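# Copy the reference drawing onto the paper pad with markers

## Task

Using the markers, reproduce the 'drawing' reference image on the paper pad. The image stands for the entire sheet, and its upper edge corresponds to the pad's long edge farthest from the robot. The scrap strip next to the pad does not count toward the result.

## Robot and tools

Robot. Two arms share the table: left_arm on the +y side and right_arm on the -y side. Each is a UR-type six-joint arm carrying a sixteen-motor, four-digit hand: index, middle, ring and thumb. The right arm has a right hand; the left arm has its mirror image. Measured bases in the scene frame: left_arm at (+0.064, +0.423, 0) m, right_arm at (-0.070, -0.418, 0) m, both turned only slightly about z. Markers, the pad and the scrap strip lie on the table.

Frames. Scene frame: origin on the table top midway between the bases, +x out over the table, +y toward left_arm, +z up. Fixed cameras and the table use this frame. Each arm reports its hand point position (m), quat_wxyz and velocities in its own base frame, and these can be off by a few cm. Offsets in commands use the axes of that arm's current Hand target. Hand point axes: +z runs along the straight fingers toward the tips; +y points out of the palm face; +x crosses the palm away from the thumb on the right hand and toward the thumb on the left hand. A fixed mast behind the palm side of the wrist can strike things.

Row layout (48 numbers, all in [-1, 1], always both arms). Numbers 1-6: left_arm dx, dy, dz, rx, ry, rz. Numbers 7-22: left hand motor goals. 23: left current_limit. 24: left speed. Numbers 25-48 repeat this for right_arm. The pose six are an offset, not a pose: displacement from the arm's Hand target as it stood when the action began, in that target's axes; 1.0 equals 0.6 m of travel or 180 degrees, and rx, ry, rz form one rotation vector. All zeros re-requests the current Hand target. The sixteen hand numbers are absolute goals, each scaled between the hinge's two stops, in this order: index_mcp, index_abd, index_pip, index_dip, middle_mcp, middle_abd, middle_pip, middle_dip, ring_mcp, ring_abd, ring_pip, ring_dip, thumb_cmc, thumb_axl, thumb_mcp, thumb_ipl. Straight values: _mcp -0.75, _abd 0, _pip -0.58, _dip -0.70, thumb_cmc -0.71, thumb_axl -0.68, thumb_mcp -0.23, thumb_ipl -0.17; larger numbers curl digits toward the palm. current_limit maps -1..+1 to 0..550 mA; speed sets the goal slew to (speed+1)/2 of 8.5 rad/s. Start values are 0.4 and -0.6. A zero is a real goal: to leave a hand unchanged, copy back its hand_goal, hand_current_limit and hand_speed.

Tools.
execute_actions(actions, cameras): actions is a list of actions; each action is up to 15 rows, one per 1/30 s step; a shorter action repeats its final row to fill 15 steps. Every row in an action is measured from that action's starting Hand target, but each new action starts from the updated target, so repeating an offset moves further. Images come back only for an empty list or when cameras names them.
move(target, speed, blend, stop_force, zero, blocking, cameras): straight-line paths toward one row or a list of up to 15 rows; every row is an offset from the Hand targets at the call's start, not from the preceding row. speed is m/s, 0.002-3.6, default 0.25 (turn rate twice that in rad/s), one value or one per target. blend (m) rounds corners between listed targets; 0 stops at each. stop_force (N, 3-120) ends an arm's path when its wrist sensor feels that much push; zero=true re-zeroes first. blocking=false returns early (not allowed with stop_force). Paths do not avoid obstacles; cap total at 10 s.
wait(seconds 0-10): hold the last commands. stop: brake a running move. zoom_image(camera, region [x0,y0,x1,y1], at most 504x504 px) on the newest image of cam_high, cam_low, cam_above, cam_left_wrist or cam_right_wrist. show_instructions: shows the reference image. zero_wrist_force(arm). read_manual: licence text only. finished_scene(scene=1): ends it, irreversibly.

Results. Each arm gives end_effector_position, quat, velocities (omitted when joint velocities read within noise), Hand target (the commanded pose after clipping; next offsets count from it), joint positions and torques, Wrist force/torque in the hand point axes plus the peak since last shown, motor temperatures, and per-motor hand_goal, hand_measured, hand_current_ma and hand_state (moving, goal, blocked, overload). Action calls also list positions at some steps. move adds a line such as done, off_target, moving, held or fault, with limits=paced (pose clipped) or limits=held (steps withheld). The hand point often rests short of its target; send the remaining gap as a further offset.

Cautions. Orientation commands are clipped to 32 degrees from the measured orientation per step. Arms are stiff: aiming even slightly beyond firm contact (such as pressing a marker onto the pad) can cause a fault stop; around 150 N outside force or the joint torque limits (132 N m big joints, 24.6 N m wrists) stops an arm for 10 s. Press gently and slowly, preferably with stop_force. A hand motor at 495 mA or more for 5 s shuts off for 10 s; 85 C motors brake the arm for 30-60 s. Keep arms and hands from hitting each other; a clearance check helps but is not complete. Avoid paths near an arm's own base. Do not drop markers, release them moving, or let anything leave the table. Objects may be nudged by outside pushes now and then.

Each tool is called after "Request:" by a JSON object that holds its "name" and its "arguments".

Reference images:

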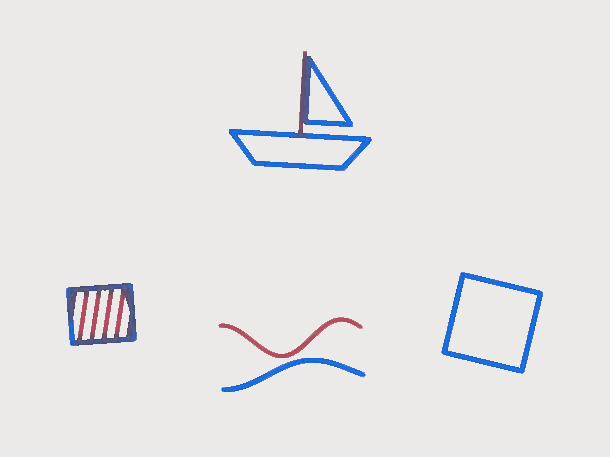

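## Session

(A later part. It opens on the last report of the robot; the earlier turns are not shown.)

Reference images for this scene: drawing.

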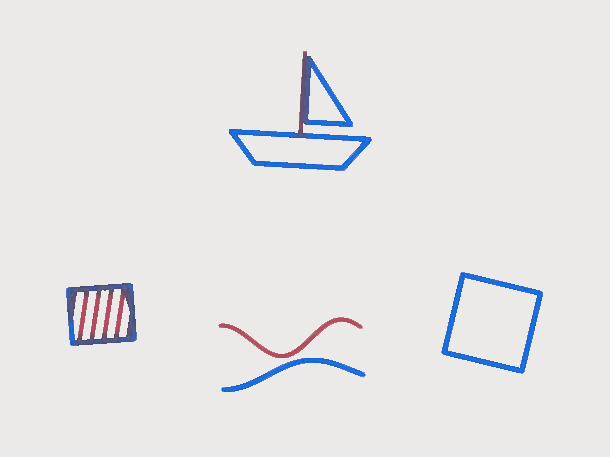

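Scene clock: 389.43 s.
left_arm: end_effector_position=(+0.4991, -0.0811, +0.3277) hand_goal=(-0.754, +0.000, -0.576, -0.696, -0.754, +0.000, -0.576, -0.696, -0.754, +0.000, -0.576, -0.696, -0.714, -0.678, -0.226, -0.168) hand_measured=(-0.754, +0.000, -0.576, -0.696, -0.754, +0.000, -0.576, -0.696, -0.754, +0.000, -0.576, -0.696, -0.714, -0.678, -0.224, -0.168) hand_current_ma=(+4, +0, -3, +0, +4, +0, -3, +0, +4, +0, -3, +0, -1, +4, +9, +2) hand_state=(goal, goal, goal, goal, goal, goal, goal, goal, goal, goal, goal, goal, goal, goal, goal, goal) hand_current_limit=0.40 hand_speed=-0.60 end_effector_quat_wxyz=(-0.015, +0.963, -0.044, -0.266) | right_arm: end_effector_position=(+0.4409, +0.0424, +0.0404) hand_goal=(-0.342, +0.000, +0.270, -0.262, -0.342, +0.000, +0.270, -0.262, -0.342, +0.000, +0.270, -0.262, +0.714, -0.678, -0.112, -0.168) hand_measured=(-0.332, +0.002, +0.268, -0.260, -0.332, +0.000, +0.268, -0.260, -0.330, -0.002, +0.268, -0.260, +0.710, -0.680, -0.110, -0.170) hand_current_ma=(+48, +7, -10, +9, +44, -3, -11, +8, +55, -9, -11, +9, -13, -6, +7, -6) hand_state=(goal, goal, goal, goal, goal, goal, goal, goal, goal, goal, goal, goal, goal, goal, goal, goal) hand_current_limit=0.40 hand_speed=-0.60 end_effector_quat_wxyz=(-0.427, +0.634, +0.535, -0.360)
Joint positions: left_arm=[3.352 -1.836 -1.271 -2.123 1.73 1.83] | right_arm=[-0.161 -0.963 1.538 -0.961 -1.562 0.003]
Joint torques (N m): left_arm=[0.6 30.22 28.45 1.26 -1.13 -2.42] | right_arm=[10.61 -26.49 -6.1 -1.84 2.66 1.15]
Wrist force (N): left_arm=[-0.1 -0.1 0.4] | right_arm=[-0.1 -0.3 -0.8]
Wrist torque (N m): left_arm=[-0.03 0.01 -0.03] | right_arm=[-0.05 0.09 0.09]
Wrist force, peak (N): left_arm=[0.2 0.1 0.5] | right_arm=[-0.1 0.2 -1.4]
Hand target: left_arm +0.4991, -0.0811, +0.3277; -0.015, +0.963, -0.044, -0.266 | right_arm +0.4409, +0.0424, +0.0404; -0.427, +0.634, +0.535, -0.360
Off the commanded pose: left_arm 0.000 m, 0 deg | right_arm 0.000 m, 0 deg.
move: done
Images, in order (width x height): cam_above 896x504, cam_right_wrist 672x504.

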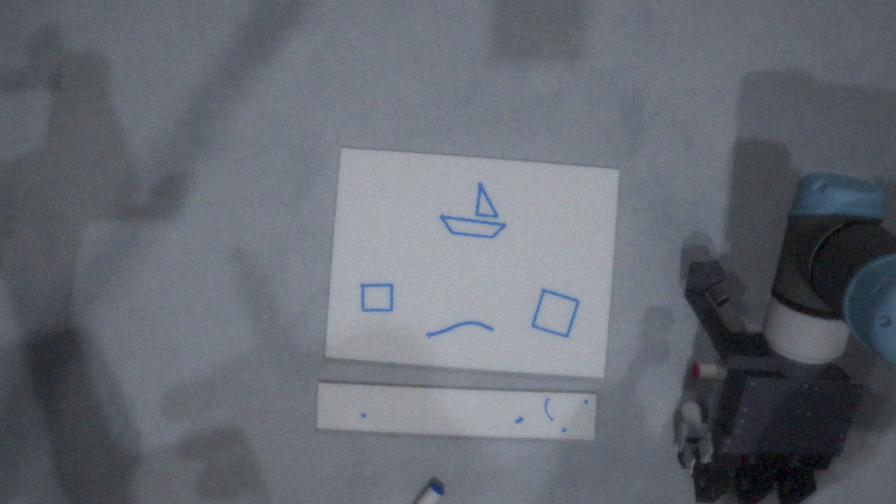

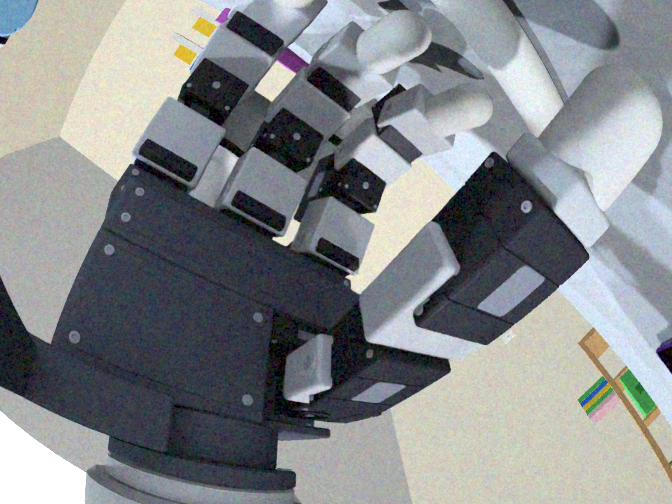

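Request:
{"name": "move", "arguments": {"target": [[0,0,0,0,0,0,-0.754,0,-0.576,-0.696,-0.754,0,-0.576,-0.696,-0.754,0,-0.576,-0.696,-0.714,-0.678,-0.226,-0.168,0.4,-0.6,0,0,0,0,0,0,-0.0685,0,0.12,-0.262,-0.0685,0,0.12,-0.262,-0.0685,0,0.12,-0.262,0.714,-0.678,-0.01,-0.168,0.0,-0.85],
[0,0,0,0,0,0,-0.754,0,-0.576,-0.696,-0.754,0,-0.576,-0.696,-0.754,0,-0.576,-0.696,-0.714,-0.678,-0.226,-0.168,0.4,-0.6,0,0.0085,0.0034,0,0,0,0.04,0,0.09,-0.262,0.04,0,0.09,-0.262,0.04,0,0.09,-0.262,0.714,-0.678,0.05,-0.168,0.0,-0.9]], "speed": 0.03, "cameras": ["cam_right_wrist"]}}

Request:
{"name": "move", "arguments": {"target": [0,0,0,0,0,0,-0.754,0,-0.576,-0.696,-0.754,0,-0.576,-0.696,-0.754,0,-0.576,-0.696,-0.714,-0.678,-0.226,-0.168,0.4,-0.6,0,0,0,0,0,0,0.055,0,0.10,-0.25,0.065,0,0.10,-0.25,0.085,0,0.10,-0.25,0.714,-0.678,0.095,-0.15,0.7,-0.92], "speed": 0.03, "cameras": ["cam_right_wrist","cam_above"]}}

Scene clock: 392.47 s.
left_arm: end_effector_position=(+0.4991, -0.0811, +0.3277) hand_goal=(-0.754, +0.000, -0.576, -0.696, -0.754, +0.000, -0.576, -0.696, -0.754, +0.000, -0.576, -0.696, -0.714, -0.678, -0.226, -0.168) hand_measured=(-0.754, +0.000, -0.576, -0.696, -0.754, +0.000, -0.576, -0.696, -0.754, +0.000, -0.576, -0.696, -0.714, -0.678, -0.224, -0.168) hand_current_ma=(+4, +0, -3, +0, +4, +0, -3, +0, +4, +0, -3, +0, -1, +4, +9, +2) hand_state=(goal, goal, goal, goal, goal, goal, goal, goal, goal, goal, goal, goal, goal, goal, goal, goal) hand_current_limit=0.40 hand_speed=-0.60 end_effector_quat_wxyz=(-0.015, +0.963, -0.044, -0.266) | right_arm: end_effector_position=(+0.4409, +0.0424, +0.0350) hand_goal=(+0.040, +0.000, +0.090, -0.262, +0.040, +0.000, +0.090, -0.262, +0.040, +0.000, +0.090, -0.262, +0.714, -0.678, +0.050, -0.168) hand_measured=(+0.010, +0.002, +0.084, -0.262, +0.016, +0.000, +0.086, -0.262, +0.026, -0.002, +0.088, -0.262, +0.708, -0.680, +0.022, -0.182) hand_current_ma=(-143, +7, -25, -1, -109, -3, -21, +2, -62, -9, -10, +2, -23, -6, -168, -81) hand_state=(blocked, goal, goal, goal, blocked, goal, goal, goal, goal, goal, goal, goal, goal, goal, blocked, goal) hand_current_limit=0.00 hand_speed=-0.90 end_effector_quat_wxyz=(-0.427, +0.634, +0.535, -0.360)
Joint positions: left_arm=[3.352 -1.836 -1.271 -2.123 1.73 1.83] | right_arm=[-0.161 -0.955 1.542 -0.972 -1.562 0.003]
Joint torques (N m): left_arm=[0.31 29.89 28.08 1.39 -1.25 -2.33] | right_arm=[12.82 -26.98 -5.39 -2.01 2.49 1.19]
Wrist force (N): left_arm=[0.1 0.0 0.3] | right_arm=[-0.4 -0.2 -0.9]
Wrist torque (N m): left_arm=[0.00 -0.01 -0.02] | right_arm=[0.03 0.13 0.07]
Wrist force, peak (N): left_arm=[-0.2 0.0 0.5] | right_arm=[0.0 -0.1 -1.3]
Hand target: left_arm +0.4991, -0.0811, +0.3277; -0.015, +0.963, -0.044, -0.266 | right_arm +0.4409, +0.0424, +0.0350; -0.427, +0.634, +0.535, -0.360
Off the commanded pose: left_arm 0.000 m, 0 deg | right_arm 0.000 m, 0 deg.
move: done
Images, in order (width x height): cam_right_wrist 672x504.

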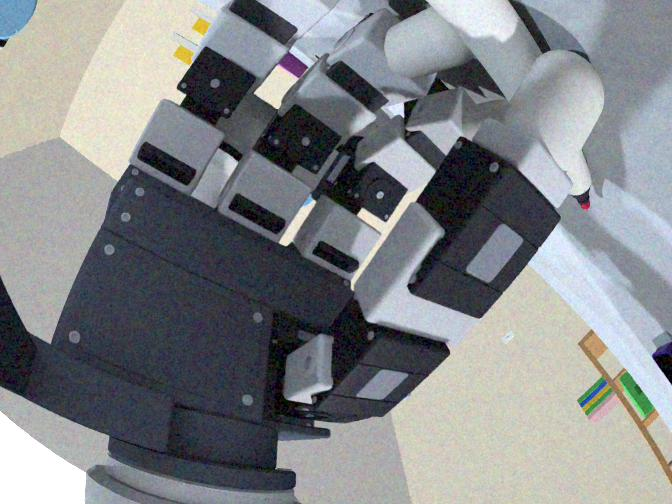

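Scene clock: 392.97 s.
left_arm: end_effector_position=(+0.4991, -0.0811, +0.3277) hand_goal=(-0.754, +0.000, -0.576, -0.696, -0.754, +0.000, -0.576, -0.696, -0.754, +0.000, -0.576, -0.696, -0.714, -0.678, -0.226, -0.168) hand_measured=(-0.754, +0.000, -0.576, -0.696, -0.754, +0.000, -0.576, -0.696, -0.754, +0.000, -0.576, -0.696, -0.714, -0.678, -0.224, -0.168) hand_current_ma=(+4, +0, -3, +0, +4, +0, -3, +0, +4, +0, -3, +0, -1, +4, +9, +2) hand_state=(goal, goal, goal, goal, goal, goal, goal, goal, goal, goal, goal, goal, goal, goal, goal, goal) hand_current_limit=0.40 hand_speed=-0.60 end_effector_quat_wxyz=(-0.015, +0.963, -0.044, -0.266) | right_arm: end_effector_position=(+0.4409, +0.0424, +0.0350) hand_goal=(+0.054, +0.000, +0.100, -0.250, +0.064, +0.000, +0.100, -0.250, +0.084, +0.000, +0.100, -0.250, +0.714, -0.678, +0.094, -0.150) hand_measured=(+0.012, +0.002, +0.084, -0.258, +0.026, +0.000, +0.086, -0.258, +0.046, -0.002, +0.088, -0.258, +0.706, -0.680, +0.022, -0.182) hand_current_ma=(-199, +7, -70, -36, -179, -3, -65, -31, -185, -9, -53, -34, -35, -6, -446, -195) hand_state=(blocked, goal, goal, goal, blocked, goal, goal, goal, blocked, goal, goal, goal, goal, goal, blocked, blocked) hand_current_limit=0.70 hand_speed=-0.92 end_effector_quat_wxyz=(-0.427, +0.634, +0.535, -0.360)
Joint positions: left_arm=[3.352 -1.836 -1.271 -2.123 1.73 1.83] | right_arm=[-0.161 -0.955 1.542 -0.972 -1.562 0.003]
Joint torques (N m): left_arm=[0.07 30.54 27.96 1.37 -1.31 -2.51] | right_arm=[12.62 -26.79 -5.61 -2 2.43 1.02]
Wrist force (N): left_arm=[0.2 -0.1 0.2] | right_arm=[0.1 -0.9 -1.7]
Wrist torque (N m): left_arm=[-0.01 -0.03 -0.01] | right_arm=[0.00 0.06 0.12]
Wrist force, peak (N): left_arm=[0.1 -0.2 0.3] | right_arm=[0.4 -1.1 -1.7]
Hand target: left_arm +0.4991, -0.0811, +0.3277; -0.015, +0.963, -0.044, -0.266 | right_arm +0.4409, +0.0424, +0.0350; -0.427, +0.634, +0.535, -0.360
Off the commanded pose: left_arm 0.000 m, 0 deg | right_arm 0.000 m, 0 deg.
move: done
Images, in order (width x height): cam_above 896x504, cam_right_wrist 672x504.

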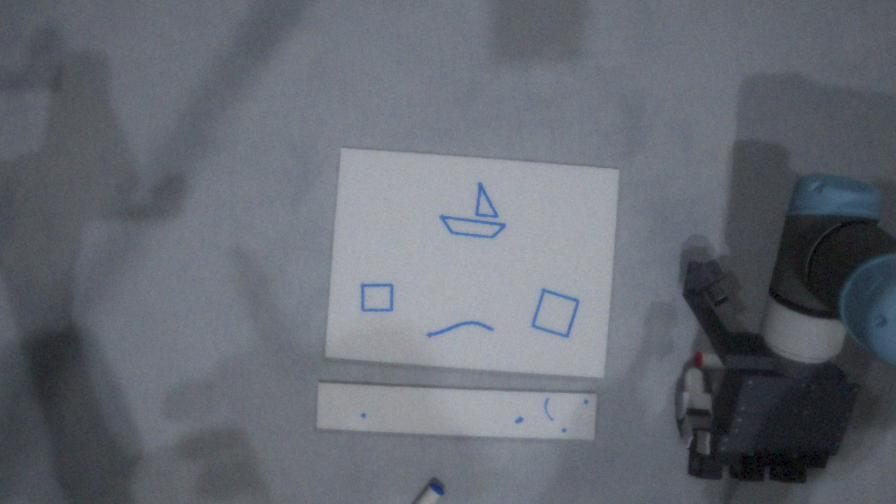

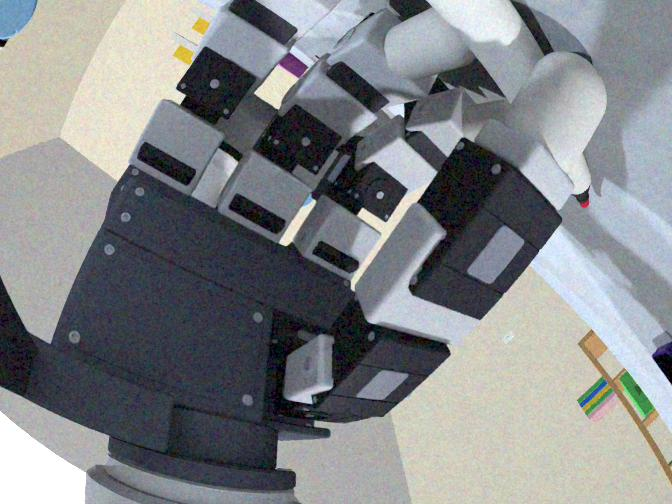

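Request:
{"name": "move", "arguments": {"target": [[0,0,0,0,0,0,-0.754,0,-0.576,-0.696,-0.754,0,-0.576,-0.696,-0.754,0,-0.576,-0.696,-0.714,-0.678,-0.226,-0.168,0.4,-0.6,0,-0.0773,-0.0312,0,0,0,0.055,0,0.10,-0.25,0.065,0,0.10,-0.25,0.085,0,0.10,-0.25,0.714,-0.678,0.095,-0.15,0.7,-0.92],
[0,0,0,0,0,0,-0.754,0,-0.576,-0.696,-0.754,0,-0.576,-0.696,-0.754,0,-0.576,-0.696,-0.714,-0.678,-0.226,-0.168,0.4,-0.6,0,-0.2395,-0.0078,0.1222,0,0,0.055,0,0.10,-0.25,0.065,0,0.10,-0.25,0.085,0,0.10,-0.25,0.714,-0.678,0.095,-0.15,0.7,-0.92]], "speed": [0.1,0.2], "blend": [0.01,0]}}

Request:
{"name": "move", "arguments": {"target": [[0,0,0,0,0,0,-0.754,0,-0.576,-0.696,-0.754,0,-0.576,-0.696,-0.754,0,-0.576,-0.696,-0.714,-0.678,-0.226,-0.168,0.4,-0.6,0.2332,0,0.1265,0,0.1944,0,0.055,0,0.10,-0.25,0.065,0,0.10,-0.25,0.085,0,0.10,-0.25,0.714,-0.678,0.095,-0.15,0.7,-0.92],
[0,0,0,0,0,0,-0.754,0,-0.576,-0.696,-0.754,0,-0.576,-0.696,-0.754,0,-0.576,-0.696,-0.714,-0.678,-0.226,-0.168,0.4,-0.6,0.3823,0,0.0578,0,0.3889,0,0.055,0,0.10,-0.25,0.065,0,0.10,-0.25,0.085,0,0.10,-0.25,0.714,-0.678,0.095,-0.15,0.7,-0.92],
[0,0,0,0,0,0,-0.754,0,-0.576,-0.696,-0.754,0,-0.576,-0.696,-0.754,0,-0.576,-0.696,-0.714,-0.678,-0.226,-0.168,0.4,-0.6,0.4138,0,-0.0463,0,0.5,0,0.055,0,0.10,-0.25,0.065,0,0.10,-0.25,0.085,0,0.10,-0.25,0.714,-0.678,0.095,-0.15,0.7,-0.92],
[0,0,0,0,0,0,-0.754,0,-0.576,-0.696,-0.754,0,-0.576,-0.696,-0.754,0,-0.576,-0.696,-0.714,-0.678,-0.226,-0.168,0.4,-0.6,0.3908,0,-0.1988,0,0.6667,0,0.055,0,0.10,-0.25,0.065,0,0.10,-0.25,0.085,0,0.10,-0.25,0.714,-0.678,0.095,-0.15,0.7,-0.92]], "speed": 0.32, "blend": [0.02,0.015,0.015,0], "cameras": ["cam_above","cam_high","cam_right_wrist"]}}

Scene clock: 397.53 s.
left_arm: end_effector_position=(+0.4991, -0.0811, +0.3277) hand_goal=(-0.754, +0.000, -0.576, -0.696, -0.754, +0.000, -0.576, -0.696, -0.754, +0.000, -0.576, -0.696, -0.714, -0.678, -0.226, -0.168) hand_measured=(-0.754, +0.000, -0.576, -0.696, -0.754, +0.000, -0.576, -0.696, -0.754, +0.000, -0.576, -0.696, -0.714, -0.678, -0.224, -0.168) hand_current_ma=(+4, +0, -3, +0, +4, +0, -3, +0, +4, +0, -3, +0, -1, +4, +9, +2) hand_state=(goal, goal, goal, goal, goal, goal, goal, goal, goal, goal, goal, goal, goal, goal, goal, goal) hand_current_limit=0.40 hand_speed=-0.60 end_effector_quat_wxyz=(-0.015, +0.963, -0.044, -0.266) | right_arm: end_effector_position=(+0.3920, +0.0508, +0.1698) hand_goal=(+0.054, +0.000, +0.100, -0.250, +0.064, +0.000, +0.100, -0.250, +0.084, +0.000, +0.100, -0.250, +0.714, -0.678, +0.094, -0.150) hand_measured=(+0.012, +0.002, +0.082, -0.258, +0.032, +0.000, +0.086, -0.258, +0.056, -0.002, +0.088, -0.258, +0.704, -0.680, +0.022, -0.184) hand_current_ma=(-199, +9, -78, -36, -158, -3, -65, -31, -135, -9, -53, -34, -43, -6, -446, -208) hand_state=(blocked, goal, goal, goal, blocked, goal, goal, goal, blocked, goal, goal, goal, goal, goal, blocked, blocked) hand_current_limit=0.70 hand_speed=-0.92 end_effector_quat_wxyz=(+0.540, -0.541, -0.456, +0.455)
Joint positions: left_arm=[3.352 -1.836 -1.271 -2.123 1.73 1.83] | right_arm=[-0.161 -0.95 1.351 -0.403 -1.562 -0.001]
Joint torques (N m): left_arm=[0.85 29.39 27.97 1.4 -1.36 -2.33] | right_arm=[-12.71 -27.27 -25.87 4.8 -2.79 -1.37]
Wrist force (N): left_arm=[0.0 0.0 0.3] | right_arm=[-0.1 0.0 -1.4]
Wrist torque (N m): left_arm=[-0.01 0.00 -0.03] | right_arm=[-0.04 0.16 0.20]
Wrist force, peak (N): left_arm=[-0.1 0.1 0.5] | right_arm=[-0.1 -1.0 -1.8]
Hand target: left_arm +0.4991, -0.0811, +0.3277; -0.015, +0.963, -0.044, -0.266 | right_arm +0.3919, +0.0507, +0.1699; +0.540, -0.541, -0.456, +0.455
Off the commanded pose: left_arm 0.000 m, 0 deg | right_arm 0.000 m, 0 deg.
move: done

Scene clock: 401.70 s.
left_arm: end_effector_position=(+0.4991, -0.0811, +0.3277) hand_goal=(-0.754, +0.000, -0.576, -0.696, -0.754, +0.000, -0.576, -0.696, -0.754, +0.000, -0.576, -0.696, -0.714, -0.678, -0.226, -0.168) hand_measured=(-0.754, +0.000, -0.576, -0.696, -0.754, +0.000, -0.576, -0.696, -0.754, +0.000, -0.576, -0.696, -0.714, -0.678, -0.224, -0.168) hand_current_ma=(+4, +0, -3, +0, +4, +0, -3, +0, +4, +0, -3, +0, -1, +4, +9, +2) hand_state=(goal, goal, goal, goal, goal, goal, goal, goal, goal, goal, goal, goal, goal, goal, goal, goal) hand_current_limit=0.40 hand_speed=-0.60 end_effector_quat_wxyz=(-0.015, +0.963, -0.044, -0.266) | right_arm: end_effector_position=(+0.5490, +0.2617, +0.1702) hand_goal=(+0.054, +0.000, +0.100, -0.250, +0.064, +0.000, +0.100, -0.250, +0.084, +0.000, +0.100, -0.250, +0.714, -0.678, +0.094, -0.150) hand_measured=(+0.012, +0.002, +0.082, -0.258, +0.032, +0.000, +0.086, -0.258, +0.056, -0.002, +0.088, -0.258, +0.704, -0.680, +0.022, -0.184) hand_current_ma=(-199, +9, -78, -36, -156, -3, -65, -31, -132, -9, -53, -34, -44, -6, -446, -209) hand_state=(blocked, goal, goal, goal, blocked, goal, goal, goal, blocked, goal, goal, goal, goal, goal, blocked, blocked) hand_current_limit=0.70 hand_speed=-0.92 end_effector_quat_wxyz=(+0.665, -0.665, +0.240, -0.241)
Joint positions: left_arm=[3.352 -1.836 -1.271 -2.123 1.73 1.83] | right_arm=[-0.152 -1.375 1.986 -0.613 0.541 0.001]
Joint torques (N m): left_arm=[0.37 29.61 28.36 1.49 -1.21 -2.27] | right_arm=[13.06 -35.64 -7.64 -3.69 2.67 1.18]
Wrist force (N): left_arm=[0.1 0.0 0.1] | right_arm=[-0.4 0.1 -1.3]
Wrist torque (N m): left_arm=[0.00 -0.02 -0.01] | right_arm=[-0.03 0.19 0.08]
Wrist force, peak (N): left_arm=[0.2 0.3 0.5] | right_arm=[-0.9 0.0 -1.6]
Hand target: left_arm +0.4991, -0.0811, +0.3277; -0.015, +0.963, -0.044, -0.266 | right_arm +0.5491, +0.2617, +0.1702; +0.665, -0.665, +0.240, -0.241
Off the commanded pose: left_arm 0.000 m, 0 deg | right_arm 0.000 m, 0 deg.
move: done
Images, in order (width x height): cam_high 896x504, cam_above 896x504, cam_right_wrist 672x504.

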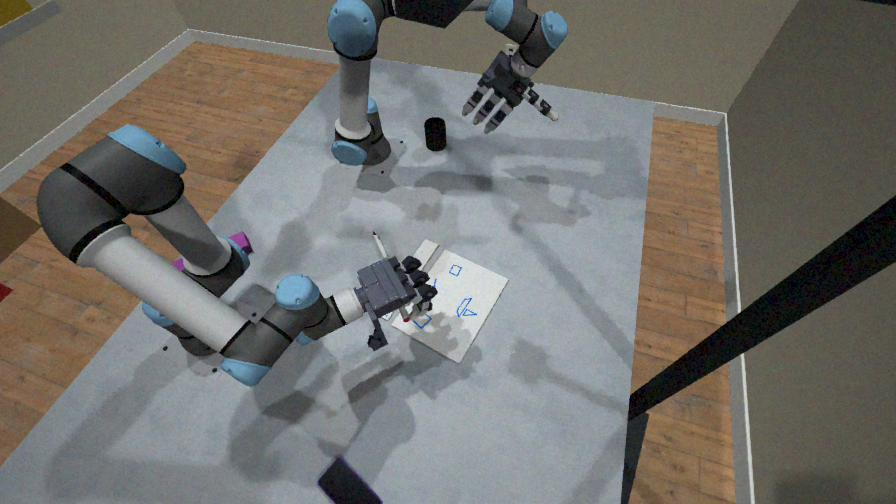

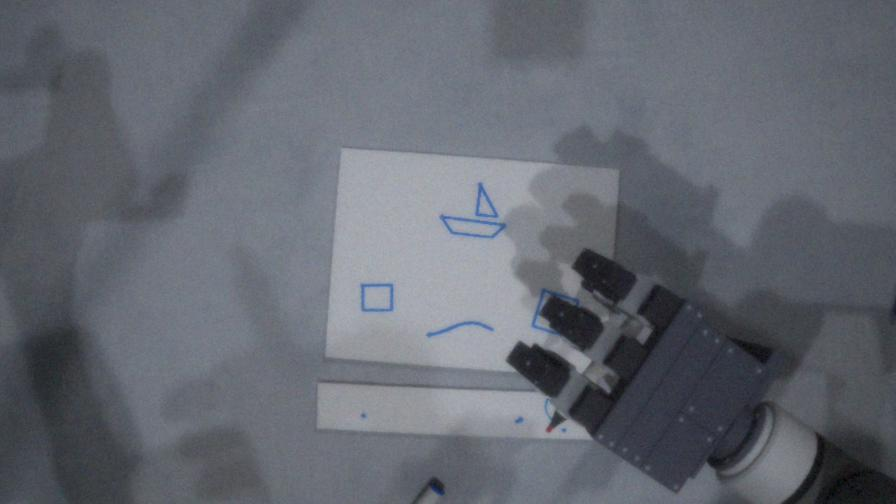

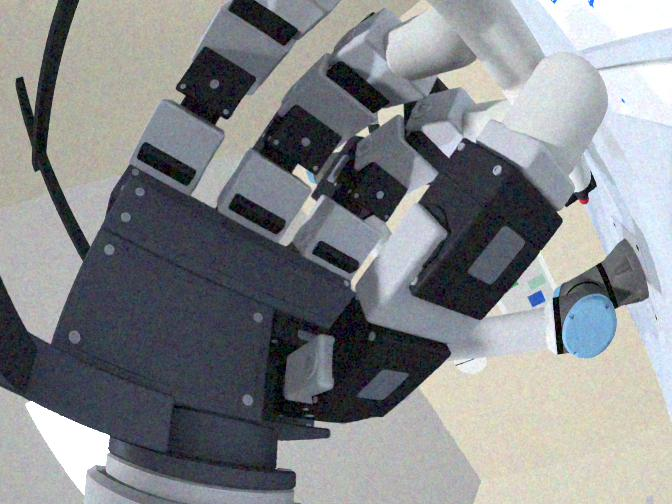

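Request:
{"name": "move", "arguments": {"target": [0,0,0,0,0,0,-0.754,0,-0.576,-0.696,-0.754,0,-0.576,-0.696,-0.754,0,-0.576,-0.696,-0.714,-0.678,-0.226,-0.168,0.4,-0.6,-0.2810,0.0333,0.1175,0,0,-0.5,0.055,0,0.10,-0.25,0.065,0,0.10,-0.25,0.085,0,0.10,-0.25,0.714,-0.678,0.095,-0.15,0.7,-0.92], "speed": 0.35, "cameras": ["cam_right_wrist"]}}

Request:
{"name": "move", "arguments": {"target": [0,0,0,0,0,0,-0.754,0,-0.576,-0.696,-0.754,0,-0.576,-0.696,-0.754,0,-0.576,-0.696,-0.714,-0.678,-0.226,-0.168,0.4,-0.6,-0.0833,0,0,0,0,0,0.055,0,0.10,-0.25,0.065,0,0.10,-0.25,0.085,0,0.10,-0.25,0.714,-0.678,0.095,-0.15,0.7,-0.92], "speed": 0.12}}

Request:
{"name": "move", "arguments": {"target": [0,0,0,0,0,0,-0.754,0,-0.576,-0.696,-0.754,0,-0.576,-0.696,-0.754,0,-0.576,-0.696,-0.714,-0.678,-0.226,-0.168,0.4,-0.6,-0.06,0,0,0,0,0,0.055,0,0.10,-0.25,0.065,0,0.10,-0.25,0.085,0,0.10,-0.25,0.714,-0.678,0.095,-0.15,0.7,-0.92], "speed": 0.012, "stop_force": 3, "cameras": ["cam_right_wrist"]}}

Scene clock: 406.03 s.
left_arm: end_effector_position=(+0.4991, -0.0811, +0.3277) hand_goal=(-0.754, +0.000, -0.576, -0.696, -0.754, +0.000, -0.576, -0.696, -0.754, +0.000, -0.576, -0.696, -0.714, -0.678, -0.226, -0.168) hand_measured=(-0.754, +0.000, -0.576, -0.696, -0.754, +0.000, -0.576, -0.696, -0.754, +0.000, -0.576, -0.696, -0.714, -0.678, -0.224, -0.168) hand_current_ma=(+4, +0, -3, +0, +4, +0, -3, +0, +4, +0, -3, +0, -1, +4, +9, +2) hand_state=(goal, goal, goal, goal, goal, goal, goal, goal, goal, goal, goal, goal, goal, goal, goal, goal) hand_current_limit=0.40 hand_speed=-0.60 end_effector_quat_wxyz=(-0.015, +0.963, -0.044, -0.266) | right_arm: end_effector_position=(+0.4645, +0.4237, +0.1502) hand_goal=(+0.054, +0.000, +0.100, -0.250, +0.064, +0.000, +0.100, -0.250, +0.084, +0.000, +0.100, -0.250, +0.714, -0.678, +0.094, -0.150) hand_measured=(+0.012, +0.002, +0.082, -0.258, +0.032, -0.002, +0.086, -0.258, +0.056, -0.004, +0.088, -0.258, +0.702, -0.680, +0.022, -0.184) hand_current_ma=(-199, +7, -78, -36, -156, -8, -65, -30, -131, -13, -53, -34, -49, -6, -446, -209) hand_state=(blocked, goal, goal, goal, blocked, goal, goal, goal, blocked, goal, goal, goal, goal, goal, blocked, blocked) hand_current_limit=0.70 hand_speed=-0.92 end_effector_quat_wxyz=(-0.300, +0.640, +0.300, +0.641)
Joint positions: left_arm=[3.352 -1.836 -1.271 -2.123 1.73 1.83] | right_arm=[0.528 -1.294 2.162 -0.869 1.221 -1.571]
Joint torques (N m): left_arm=[0.88 30.03 27.97 1.35 -1.28 -2.44] | right_arm=[13.38 -12.82 -24.21 -4.61 2.88 -1.74]
Wrist force (N): left_arm=[-0.1 -0.1 0.4] | right_arm=[0.1 -1.1 -1.7]
Wrist torque (N m): left_arm=[-0.02 0.01 -0.03] | right_arm=[-0.06 -0.05 0.23]
Wrist force, peak (N): left_arm=[0.0 -0.1 0.6] | right_arm=[0.1 -1.1 -1.7]
Hand target: left_arm +0.4991, -0.0811, +0.3277; -0.015, +0.963, -0.044, -0.266 | right_arm +0.4645, +0.4237, +0.1502; -0.300, +0.640, +0.300, +0.641
Off the commanded pose: left_arm 0.000 m, 0 deg | right_arm 0.000 m, 0 deg.
move: done
Images, in order (width x height): cam_right_wrist 672x504.

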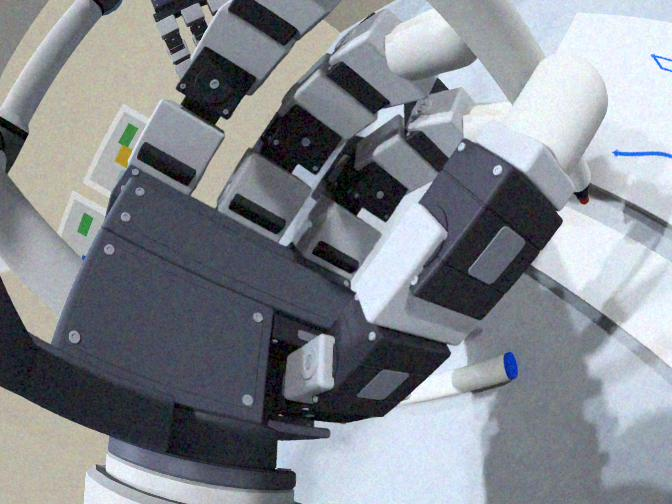

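Scene clock: 407.17 s.
left_arm: end_effector_position=(+0.4991, -0.0811, +0.3277) hand_goal=(-0.754, +0.000, -0.576, -0.696, -0.754, +0.000, -0.576, -0.696, -0.754, +0.000, -0.576, -0.696, -0.714, -0.678, -0.226, -0.168) hand_measured=(-0.754, +0.000, -0.576, -0.696, -0.754, +0.000, -0.576, -0.696, -0.754, +0.000, -0.576, -0.696, -0.714, -0.678, -0.224, -0.168) hand_current_ma=(+4, +0, -3, +0, +4, +0, -3, +0, +4, +0, -3, +0, -1, +4, +9, +2) hand_state=(goal, goal, goal, goal, goal, goal, goal, goal, goal, goal, goal, goal, goal, goal, goal, goal) hand_current_limit=0.40 hand_speed=-0.60 end_effector_quat_wxyz=(-0.015, +0.963, -0.044, -0.266) | right_arm: end_effector_position=(+0.4646, +0.4237, +0.1003) hand_goal=(+0.054, +0.000, +0.100, -0.250, +0.064, +0.000, +0.100, -0.250, +0.084, +0.000, +0.100, -0.250, +0.714, -0.678, +0.094, -0.150) hand_measured=(+0.012, +0.002, +0.082, -0.258, +0.032, -0.002, +0.086, -0.258, +0.056, -0.004, +0.088, -0.258, +0.702, -0.680, +0.022, -0.184) hand_current_ma=(-199, +7, -78, -36, -156, -9, -65, -30, -131, -14, -53, -34, -49, -6, -446, -209) hand_state=(blocked, goal, goal, goal, blocked, goal, goal, goal, blocked, goal, goal, goal, goal, goal, blocked, blocked) hand_current_limit=0.70 hand_speed=-0.92 end_effector_quat_wxyz=(-0.300, +0.640, +0.300, +0.641)
Joint positions: left_arm=[3.352 -1.836 -1.271 -2.123 1.73 1.83] | right_arm=[0.528 -1.179 2.192 -1.015 1.221 -1.571]
Joint torques (N m): left_arm=[1.02 30.25 28.48 1.38 -1.25 -2.49] | right_arm=[0.66 -14.72 -2.57 -4.57 1.65 0.93]
Wrist force (N): left_arm=[0.1 0.1 0.3] | right_arm=[-0.2 -1.0 -1.4]
Wrist torque (N m): left_arm=[-0.01 -0.01 -0.02] | right_arm=[-0.07 -0.02 0.21]
Wrist force, peak (N): left_arm=[0.1 -0.2 0.6] | right_arm=[0.6 -1.1 -1.5]
Hand target: left_arm +0.4991, -0.0811, +0.3277; -0.015, +0.963, -0.044, -0.266 | right_arm +0.4646, +0.4237, +0.1002; -0.300, +0.640, +0.300, +0.641
Off the commanded pose: left_arm 0.000 m, 0 deg | right_arm 0.000 m, 0 deg.
move: done

Scene clock: 410.30 s.
left_arm: end_effector_position=(+0.4991, -0.0811, +0.3277) hand_goal=(-0.754, +0.000, -0.576, -0.696, -0.754, +0.000, -0.576, -0.696, -0.754, +0.000, -0.576, -0.696, -0.714, -0.678, -0.226, -0.168) hand_measured=(-0.754, +0.000, -0.576, -0.696, -0.754, +0.000, -0.576, -0.696, -0.754, +0.000, -0.576, -0.696, -0.714, -0.678, -0.224, -0.168) hand_current_ma=(+4, +0, -3, +0, +4, +0, -3, +0, +4, +0, -3, +0, -1, +4, +9, +2) hand_state=(goal, goal, goal, goal, goal, goal, goal, goal, goal, goal, goal, goal, goal, goal, goal, goal) hand_current_limit=0.40 hand_speed=-0.60 end_effector_quat_wxyz=(-0.015, +0.963, -0.044, -0.266) | right_arm: end_effector_position=(+0.4646, +0.4237, +0.0785) hand_goal=(+0.054, +0.000, +0.100, -0.250, +0.064, +0.000, +0.100, -0.250, +0.084, +0.000, +0.100, -0.250, +0.714, -0.678, +0.094, -0.150) hand_measured=(+0.012, +0.008, +0.082, -0.258, +0.032, +0.002, +0.086, -0.256, +0.056, +0.000, +0.088, -0.258, +0.706, -0.680, +0.022, -0.184) hand_current_ma=(-199, +27, -78, -36, -156, +9, -65, -28, -131, -2, -53, -33, -39, -6, -446, -210) hand_state=(blocked, goal, goal, goal, blocked, goal, goal, goal, blocked, goal, goal, goal, goal, goal, blocked, blocked) hand_current_limit=0.70 hand_speed=-0.92 end_effector_quat_wxyz=(-0.300, +0.640, +0.300, +0.641)
Joint positions: left_arm=[3.352 -1.836 -1.271 -2.123 1.73 1.83] | right_arm=[0.528 -1.124 2.2 -1.078 1.221 -1.571]
Joint torques (N m): left_arm=[0.61 29.88 28.3 1.33 -1.2 -2.39] | right_arm=[-3.18 -39.37 -18.79 1.15 1.59 0.22]
Wrist force (N): left_arm=[-0.1 0.0 0.3] | right_arm=[1.7 -1.0 -1.3]
Wrist torque (N m): left_arm=[0.00 0.01 -0.04] | right_arm=[-0.08 -0.14 0.18]
Wrist force, peak (N): left_arm=[-0.1 -0.1 0.5] | right_arm=[4.0 -0.9 -1.2]
Hand target: left_arm +0.4991, -0.0811, +0.3277; -0.015, +0.963, -0.044, -0.266 | right_arm +0.4646, +0.4237, +0.0785; -0.300, +0.640, +0.300, +0.641 (not the last commanded pose)
Off the commanded pose: left_arm 0.000 m, 0 deg | right_arm 0.014 m, 0 deg.
move: contact (right_arm)
Images, in order (width x height): cam_right_wrist 672x504.

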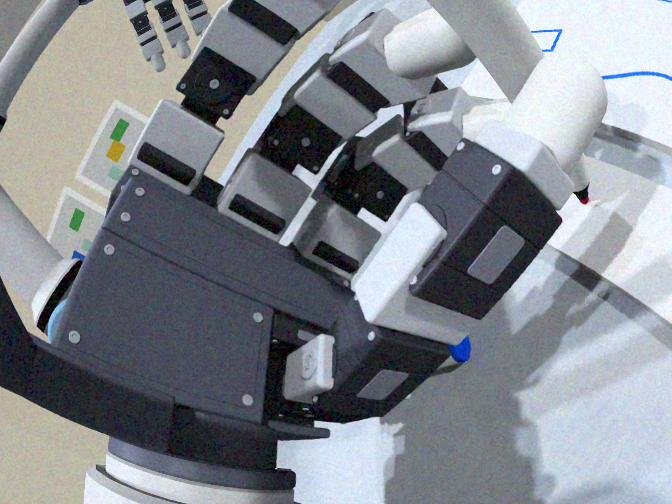

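Request:
{"name": "move", "arguments": {"target": [[0,0,0,0,0,0,-0.754,0,-0.576,-0.696,-0.754,0,-0.576,-0.696,-0.754,0,-0.576,-0.696,-0.714,-0.678,-0.226,-0.168,0.4,-0.6,0.03,0,0,0,0,0,0.055,0,0.10,-0.25,0.065,0,0.10,-0.25,0.085,0,0.10,-0.25,0.714,-0.678,0.095,-0.15,0.7,-0.92],
[0,0,0,0,0,0,-0.754,0,-0.576,-0.696,-0.754,0,-0.576,-0.696,-0.754,0,-0.576,-0.696,-0.714,-0.678,-0.226,-0.168,0.4,-0.6,0.03,0.1607,-0.1915,0,0,0,0.055,0,0.10,-0.25,0.065,0,0.10,-0.25,0.085,0,0.10,-0.25,0.714,-0.678,0.095,-0.15,0.7,-0.92]], "speed": [0.06,0.2], "cameras": ["cam_above"]}}

Request:
{"name": "zoom_image", "arguments": {"camera": "cam_above", "region": [420, 380, 500, 440]}}

Scene clock: 413.37 s.
left_arm: end_effector_position=(+0.4991, -0.0811, +0.3277) hand_goal=(-0.754, +0.000, -0.576, -0.696, -0.754, +0.000, -0.576, -0.696, -0.754, +0.000, -0.576, -0.696, -0.714, -0.678, -0.226, -0.168) hand_measured=(-0.754, +0.000, -0.576, -0.696, -0.754, +0.000, -0.576, -0.696, -0.754, +0.000, -0.576, -0.696, -0.714, -0.678, -0.224, -0.168) hand_current_ma=(+4, +0, -3, +0, +4, +0, -3, +0, +4, +0, -3, +0, -1, +4, +9, +2) hand_state=(goal, goal, goal, goal, goal, goal, goal, goal, goal, goal, goal, goal, goal, goal, goal, goal) hand_current_limit=0.40 hand_speed=-0.60 end_effector_quat_wxyz=(-0.015, +0.963, -0.044, -0.266) | right_arm: end_effector_position=(+0.4653, +0.2738, +0.0964) hand_goal=(+0.054, +0.000, +0.100, -0.250, +0.064, +0.000, +0.100, -0.250, +0.084, +0.000, +0.100, -0.250, +0.714, -0.678, +0.094, -0.150) hand_measured=(+0.012, +0.002, +0.082, -0.258, +0.032, -0.002, +0.086, -0.256, +0.056, -0.004, +0.088, -0.258, +0.702, -0.680, +0.022, -0.184) hand_current_ma=(-199, +7, -78, -36, -156, -8, -65, -28, -131, -13, -53, -33, -49, -6, -446, -210) hand_state=(blocked, goal, goal, goal, blocked, goal, goal, goal, blocked, goal, goal, goal, goal, goal, blocked, blocked) hand_current_limit=0.70 hand_speed=-0.92 end_effector_quat_wxyz=(-0.300, +0.640, +0.300, +0.641)
Joint positions: left_arm=[3.352 -1.836 -1.271 -2.123 1.73 1.83] | right_arm=[0.071 -1.332 2.476 -1.146 0.764 -1.57]
Joint torques (N m): left_arm=[0.45 28.99 28.18 1.3 -1.18 -2.4] | right_arm=[-13.65 -30.2 1.29 -4.21 -2.7 0.75]
Wrist force (N): left_arm=[0.3 0.0 0.4] | right_arm=[0.2 -0.5 -1.2]
Wrist torque (N m): left_arm=[-0.01 -0.03 -0.01] | right_arm=[-0.02 -0.09 0.16]
Wrist force, peak (N): left_arm=[-0.1 0.1 0.6] | right_arm=[1.5 -0.9 -1.6]
Hand target: left_arm +0.4991, -0.0811, +0.3277; -0.015, +0.963, -0.044, -0.266 | right_arm +0.4653, +0.2737, +0.0964; -0.300, +0.640, +0.300, +0.641
Off the commanded pose: left_arm 0.000 m, 0 deg | right_arm 0.000 m, 0 deg.
move: done
Images, in order (width x height): cam_above 896x504.

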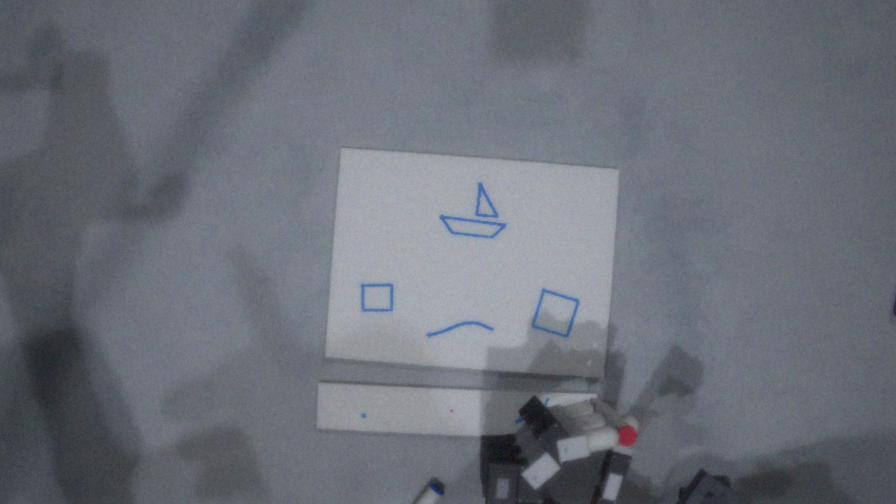

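Scaled by 6.300 from the camera's 896x504 image, which has a finer 1280x720 frame.

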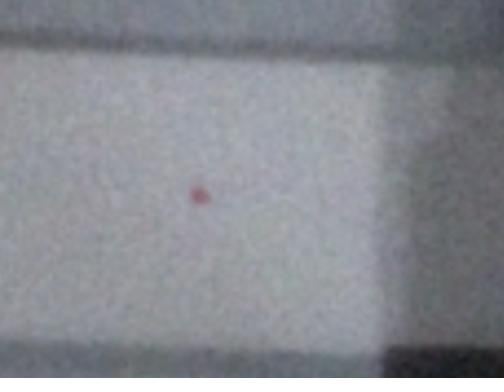

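Request:
{"name": "move", "arguments": {"target": [0,0,0,0,0,0,-0.754,0,-0.576,-0.696,-0.754,0,-0.576,-0.696,-0.754,0,-0.576,-0.696,-0.714,-0.678,-0.226,-0.168,0.4,-0.6,-0.0133,0.2067,0.3879,0,0,0,0.055,0,0.10,-0.25,0.065,0,0.10,-0.25,0.085,0,0.10,-0.25,0.714,-0.678,0.095,-0.15,0.7,-0.92], "speed": 0.18}}

Request:
{"name": "move", "arguments": {"target": [0,0,0,0,0,0,-0.754,0,-0.576,-0.696,-0.754,0,-0.576,-0.696,-0.754,0,-0.576,-0.696,-0.714,-0.678,-0.226,-0.168,0.4,-0.6,-0.02,0,0,0,0,0,0.055,0,0.10,-0.25,0.065,0,0.10,-0.25,0.085,0,0.10,-0.25,0.714,-0.678,0.095,-0.15,0.7,-0.92], "speed": 0.01, "stop_force": 3}}

Request:
{"name": "move", "arguments": {"target": [[0,0,0,0,0,0,-0.754,0,-0.576,-0.696,-0.754,0,-0.576,-0.696,-0.754,0,-0.576,-0.696,-0.714,-0.678,-0.226,-0.168,0.4,-0.6,-0.0002,-0.06112,-0.03258,0,0,0,0.055,0,0.10,-0.25,0.065,0,0.10,-0.25,0.085,0,0.10,-0.25,0.714,-0.678,0.095,-0.15,0.7,-0.92],
[0,0,0,0,0,0,-0.754,0,-0.576,-0.696,-0.754,0,-0.576,-0.696,-0.754,0,-0.576,-0.696,-0.714,-0.678,-0.226,-0.168,0.4,-0.6,0.02,-0.06112,-0.03258,0,0,0,0.055,0,0.10,-0.25,0.065,0,0.10,-0.25,0.085,0,0.10,-0.25,0.714,-0.678,0.095,-0.15,0.7,-0.92]], "speed": 0.045, "cameras": ["cam_right_wrist"]}}

Scene clock: 417.40 s.
left_arm: end_effector_position=(+0.4991, -0.0811, +0.3277) hand_goal=(-0.754, +0.000, -0.576, -0.696, -0.754, +0.000, -0.576, -0.696, -0.754, +0.000, -0.576, -0.696, -0.714, -0.678, -0.226, -0.168) hand_measured=(-0.754, +0.000, -0.576, -0.696, -0.754, +0.000, -0.576, -0.696, -0.754, +0.000, -0.576, -0.696, -0.714, -0.678, -0.224, -0.168) hand_current_ma=(+4, +0, -3, +0, +4, +0, -3, +0, +4, +0, -3, +0, -1, +4, +9, +2) hand_state=(goal, goal, goal, goal, goal, goal, goal, goal, goal, goal, goal, goal, goal, goal, goal, goal) hand_current_limit=0.40 hand_speed=-0.60 end_effector_quat_wxyz=(-0.015, +0.963, -0.044, -0.266) | right_arm: end_effector_position=(+0.7093, +0.3734, +0.0889) hand_goal=(+0.054, +0.000, +0.100, -0.250, +0.064, +0.000, +0.100, -0.250, +0.084, +0.000, +0.100, -0.250, +0.714, -0.678, +0.094, -0.150) hand_measured=(+0.012, +0.002, +0.082, -0.258, +0.032, -0.002, +0.086, -0.256, +0.056, -0.004, +0.088, -0.258, +0.702, -0.680, +0.022, -0.184) hand_current_ma=(-199, +7, -78, -36, -156, -8, -65, -28, -131, -13, -53, -33, -49, -6, -446, -210) hand_state=(blocked, goal, goal, goal, blocked, goal, goal, goal, blocked, goal, goal, goal, goal, goal, blocked, blocked) hand_current_limit=0.70 hand_speed=-0.92 end_effector_quat_wxyz=(-0.300, +0.640, +0.300, +0.641)
Joint positions: left_arm=[3.352 -1.836 -1.271 -2.123 1.73 1.83] | right_arm=[0.226 -0.889 1.69 -0.803 0.919 -1.571]
Joint torques (N m): left_arm=[0.46 29.77 28.74 1.24 -1.09 -2.27] | right_arm=[12.56 -28.64 -25.56 1.01 2.75 -1.9]
Wrist force (N): left_arm=[-0.2 0.0 0.5] | right_arm=[0.2 -0.8 -1.4]
Wrist torque (N m): left_arm=[-0.03 0.03 -0.04] | right_arm=[-0.04 -0.05 0.24]
Wrist force, peak (N): left_arm=[0.1 0.3 0.6] | right_arm=[0.1 -1.0 -2.2]
Hand target: left_arm +0.4991, -0.0811, +0.3277; -0.015, +0.963, -0.044, -0.266 | right_arm +0.7095, +0.3735, +0.0889; -0.300, +0.640, +0.300, +0.641
Off the commanded pose: left_arm 0.000 m, 0 deg | right_arm 0.000 m, 0 deg.
move: done

Scene clock: 419.77 s.
left_arm: end_effector_position=(+0.4991, -0.0811, +0.3277) hand_goal=(-0.754, +0.000, -0.576, -0.696, -0.754, +0.000, -0.576, -0.696, -0.754, +0.000, -0.576, -0.696, -0.714, -0.678, -0.226, -0.168) hand_measured=(-0.754, +0.000, -0.576, -0.696, -0.754, +0.000, -0.576, -0.696, -0.754, +0.000, -0.576, -0.696, -0.714, -0.678, -0.224, -0.168) hand_current_ma=(+4, +0, -3, +0, +4, +0, -3, +0, +4, +0, -3, +0, -1, +4, +9, +2) hand_state=(goal, goal, goal, goal, goal, goal, goal, goal, goal, goal, goal, goal, goal, goal, goal, goal) hand_current_limit=0.40 hand_speed=-0.60 end_effector_quat_wxyz=(-0.015, +0.963, -0.044, -0.266) | right_arm: end_effector_position=(+0.7095, +0.3735, +0.0791) hand_goal=(+0.054, +0.000, +0.100, -0.250, +0.064, +0.000, +0.100, -0.250, +0.084, +0.000, +0.100, -0.250, +0.714, -0.678, +0.094, -0.150) hand_measured=(+0.012, +0.008, +0.082, -0.258, +0.032, +0.002, +0.086, -0.256, +0.056, +0.000, +0.088, -0.258, +0.706, -0.680, +0.022, -0.184) hand_current_ma=(-199, +26, -78, -36, -156, +9, -65, -28, -131, -3, -53, -33, -39, -6, -446, -210) hand_state=(blocked, goal, goal, goal, blocked, goal, goal, goal, blocked, goal, goal, goal, goal, goal, blocked, blocked) hand_current_limit=0.70 hand_speed=-0.92 end_effector_quat_wxyz=(-0.300, +0.640, +0.300, +0.641)
Joint positions: left_arm=[3.352 -1.836 -1.271 -2.123 1.73 1.83] | right_arm=[0.226 -0.872 1.693 -0.822 0.92 -1.571]
Joint torques (N m): left_arm=[1.24 28.76 28.31 1.29 -1.31 -2.39] | right_arm=[12.1 -51.57 -20.53 1.37 2.75 -0.06]
Wrist force (N): left_arm=[0.3 0.0 0.3] | right_arm=[1.7 -0.9 -1.2]
Wrist torque (N m): left_arm=[-0.01 -0.03 -0.01] | right_arm=[-0.08 -0.10 0.16]
Wrist force, peak (N): left_arm=[0.1 0.3 0.6] | right_arm=[4.1 -1.2 -1.5]
Hand target: left_arm +0.4991, -0.0811, +0.3277; -0.015, +0.963, -0.044, -0.266 | right_arm +0.7095, +0.3735, +0.0792; -0.300, +0.640, +0.300, +0.641 (not the last commanded pose)
Off the commanded pose: left_arm 0.000 m, 0 deg | right_arm 0.002 m, 0 deg.
move: contact (right_arm)

Scene clock: 421.83 s.
left_arm: end_effector_position=(+0.4991, -0.0811, +0.3277) hand_goal=(-0.754, +0.000, -0.576, -0.696, -0.754, +0.000, -0.576, -0.696, -0.754, +0.000, -0.576, -0.696, -0.714, -0.678, -0.226, -0.168) hand_measured=(-0.754, +0.000, -0.576, -0.696, -0.754, +0.000, -0.576, -0.696, -0.754, +0.000, -0.576, -0.696, -0.714, -0.678, -0.224, -0.168) hand_current_ma=(+4, +0, -3, +0, +4, +0, -3, +0, +4, +0, -3, +0, -1, +4, +9, +2) hand_state=(goal, goal, goal, goal, goal, goal, goal, goal, goal, goal, goal, goal, goal, goal, goal, goal) hand_current_limit=0.40 hand_speed=-0.60 end_effector_quat_wxyz=(-0.015, +0.963, -0.044, -0.266) | right_arm: end_effector_position=(+0.6688, +0.3819, +0.0909) hand_goal=(+0.054, +0.000, +0.100, -0.250, +0.064, +0.000, +0.100, -0.250, +0.084, +0.000, +0.100, -0.250, +0.714, -0.678, +0.094, -0.150) hand_measured=(+0.012, +0.002, +0.076, -0.260, +0.032, -0.002, +0.086, -0.256, +0.058, -0.004, +0.092, -0.252, +0.702, -0.680, +0.022, -0.184) hand_current_ma=(-199, +10, -107, -42, -156, -8, -65, -22, -120, -14, -36, -10, -53, -6, -446, -210) hand_state=(blocked, goal, blocked, goal, blocked, goal, goal, goal, blocked, goal, goal, goal, goal, goal, blocked, blocked) hand_current_limit=0.70 hand_speed=-0.92 end_effector_quat_wxyz=(-0.300, +0.640, +0.300, +0.641)
Joint positions: left_arm=[3.352 -1.836 -1.271 -2.123 1.73 1.83] | right_arm=[0.26 -0.946 1.795 -0.85 0.954 -1.571]
Joint torques (N m): left_arm=[0.11 29.41 27.86 1.37 -1.31 -2.52] | right_arm=[12.6 -50.21 -24.76 1.01 2.83 -0.4]
Wrist force (N): left_arm=[0.0 0.1 0.2] | right_arm=[0.0 -1.1 -1.3]
Wrist torque (N m): left_arm=[0.00 0.00 -0.03] | right_arm=[-0.09 -0.04 0.24]
Wrist force, peak (N): left_arm=[0.0 0.1 0.5] | right_arm=[2.1 -0.4 -1.2]
Hand target: left_arm +0.4991, -0.0811, +0.3277; -0.015, +0.963, -0.044, -0.266 | right_arm +0.6688, +0.3819, +0.0911; -0.300, +0.640, +0.300, +0.641
Off the commanded pose: left_arm 0.000 m, 0 deg | right_arm 0.000 m, 0 deg.
move: done
Images, in order (width x height): cam_right_wrist 672x504.

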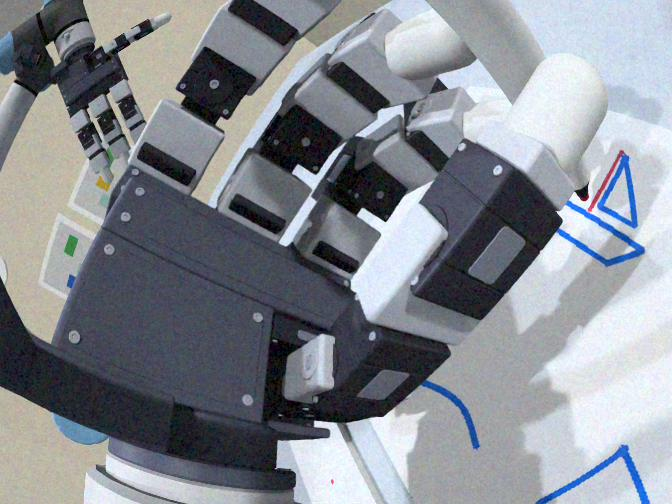

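Request:
{"name": "move", "arguments": {"target": [0,0,0,0,0,0,-0.754,0,-0.576,-0.696,-0.754,0,-0.576,-0.696,-0.754,0,-0.576,-0.696,-0.714,-0.678,-0.226,-0.168,0.4,-0.6,-0.0045,-0.1692,-0.0240,0,0,0,0.055,0,0.10,-0.25,0.065,0,0.10,-0.25,0.085,0,0.10,-0.25,0.714,-0.678,0.095,-0.15,0.7,-0.92], "speed": 0.15, "cameras": ["cam_above"]}}

Request:
{"name": "zoom_image", "arguments": {"camera": "cam_above", "region": [430, 170, 520, 245]}}

Scene clock: 423.97 s.
left_arm: end_effector_position=(+0.4991, -0.0811, +0.3277) hand_goal=(-0.754, +0.000, -0.576, -0.696, -0.754, +0.000, -0.576, -0.696, -0.754, +0.000, -0.576, -0.696, -0.714, -0.678, -0.226, -0.168) hand_measured=(-0.754, +0.000, -0.576, -0.696, -0.754, +0.000, -0.576, -0.696, -0.754, +0.000, -0.576, -0.696, -0.714, -0.678, -0.224, -0.168) hand_current_ma=(+4, +0, -3, +0, +4, +0, -3, +0, +4, +0, -3, +0, -1, +4, +9, +2) hand_state=(goal, goal, goal, goal, goal, goal, goal, goal, goal, goal, goal, goal, goal, goal, goal, goal) hand_current_limit=0.40 hand_speed=-0.60 end_effector_quat_wxyz=(-0.015, +0.963, -0.044, -0.266) | right_arm: end_effector_position=(+0.5817, +0.4356, +0.0883) hand_goal=(+0.054, +0.000, +0.100, -0.250, +0.064, +0.000, +0.100, -0.250, +0.084, +0.000, +0.100, -0.250, +0.714, -0.678, +0.094, -0.150) hand_measured=(+0.012, +0.002, +0.076, -0.260, +0.032, -0.002, +0.086, -0.256, +0.058, -0.004, +0.092, -0.252, +0.702, -0.680, +0.022, -0.184) hand_current_ma=(-199, +9, -107, -42, -156, -9, -65, -22, -120, -14, -36, -10, -54, -6, -446, -210) hand_state=(blocked, goal, blocked, goal, blocked, goal, goal, goal, blocked, goal, goal, goal, goal, goal, blocked, blocked) hand_current_limit=0.70 hand_speed=-0.92 end_effector_quat_wxyz=(-0.300, +0.640, +0.301, +0.641)
Joint positions: left_arm=[3.352 -1.836 -1.271 -2.123 1.73 1.83] | right_arm=[0.424 -1.007 1.924 -0.919 1.118 -1.571]
Joint torques (N m): left_arm=[0.48 28.28 28.4 1.39 -1.22 -2.33] | right_arm=[12.98 -46.4 -3.84 -4.61 2.81 0.8]
Wrist force (N): left_arm=[-0.2 0.1 0.5] | right_arm=[0.1 -0.8 -1.5]
Wrist torque (N m): left_arm=[-0.02 0.03 -0.05] | right_arm=[-0.05 -0.05 0.24]
Wrist force, peak (N): left_arm=[-0.1 0.0 0.6] | right_arm=[0.1 -1.8 -1.5]
Hand target: left_arm +0.4991, -0.0811, +0.3277; -0.015, +0.963, -0.044, -0.266 | right_arm +0.5815, +0.4357, +0.0883; -0.300, +0.640, +0.300, +0.641
Off the commanded pose: left_arm 0.000 m, 0 deg | right_arm 0.000 m, 0 deg.
move: done
Images, in order (width x height): cam_above 896x504.

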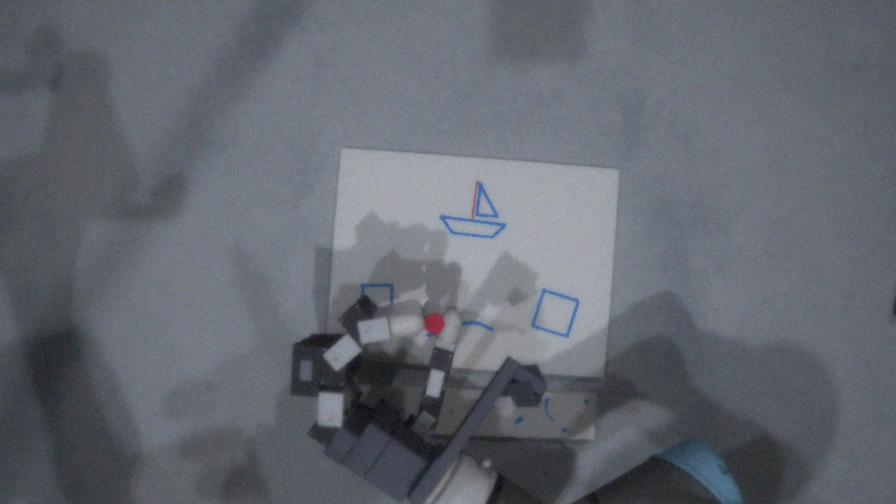

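Scaled by 5.600 from the camera's 896x504 image, which has a finer 1280x720 frame.

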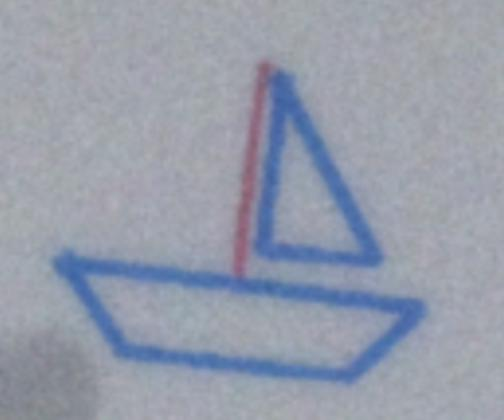

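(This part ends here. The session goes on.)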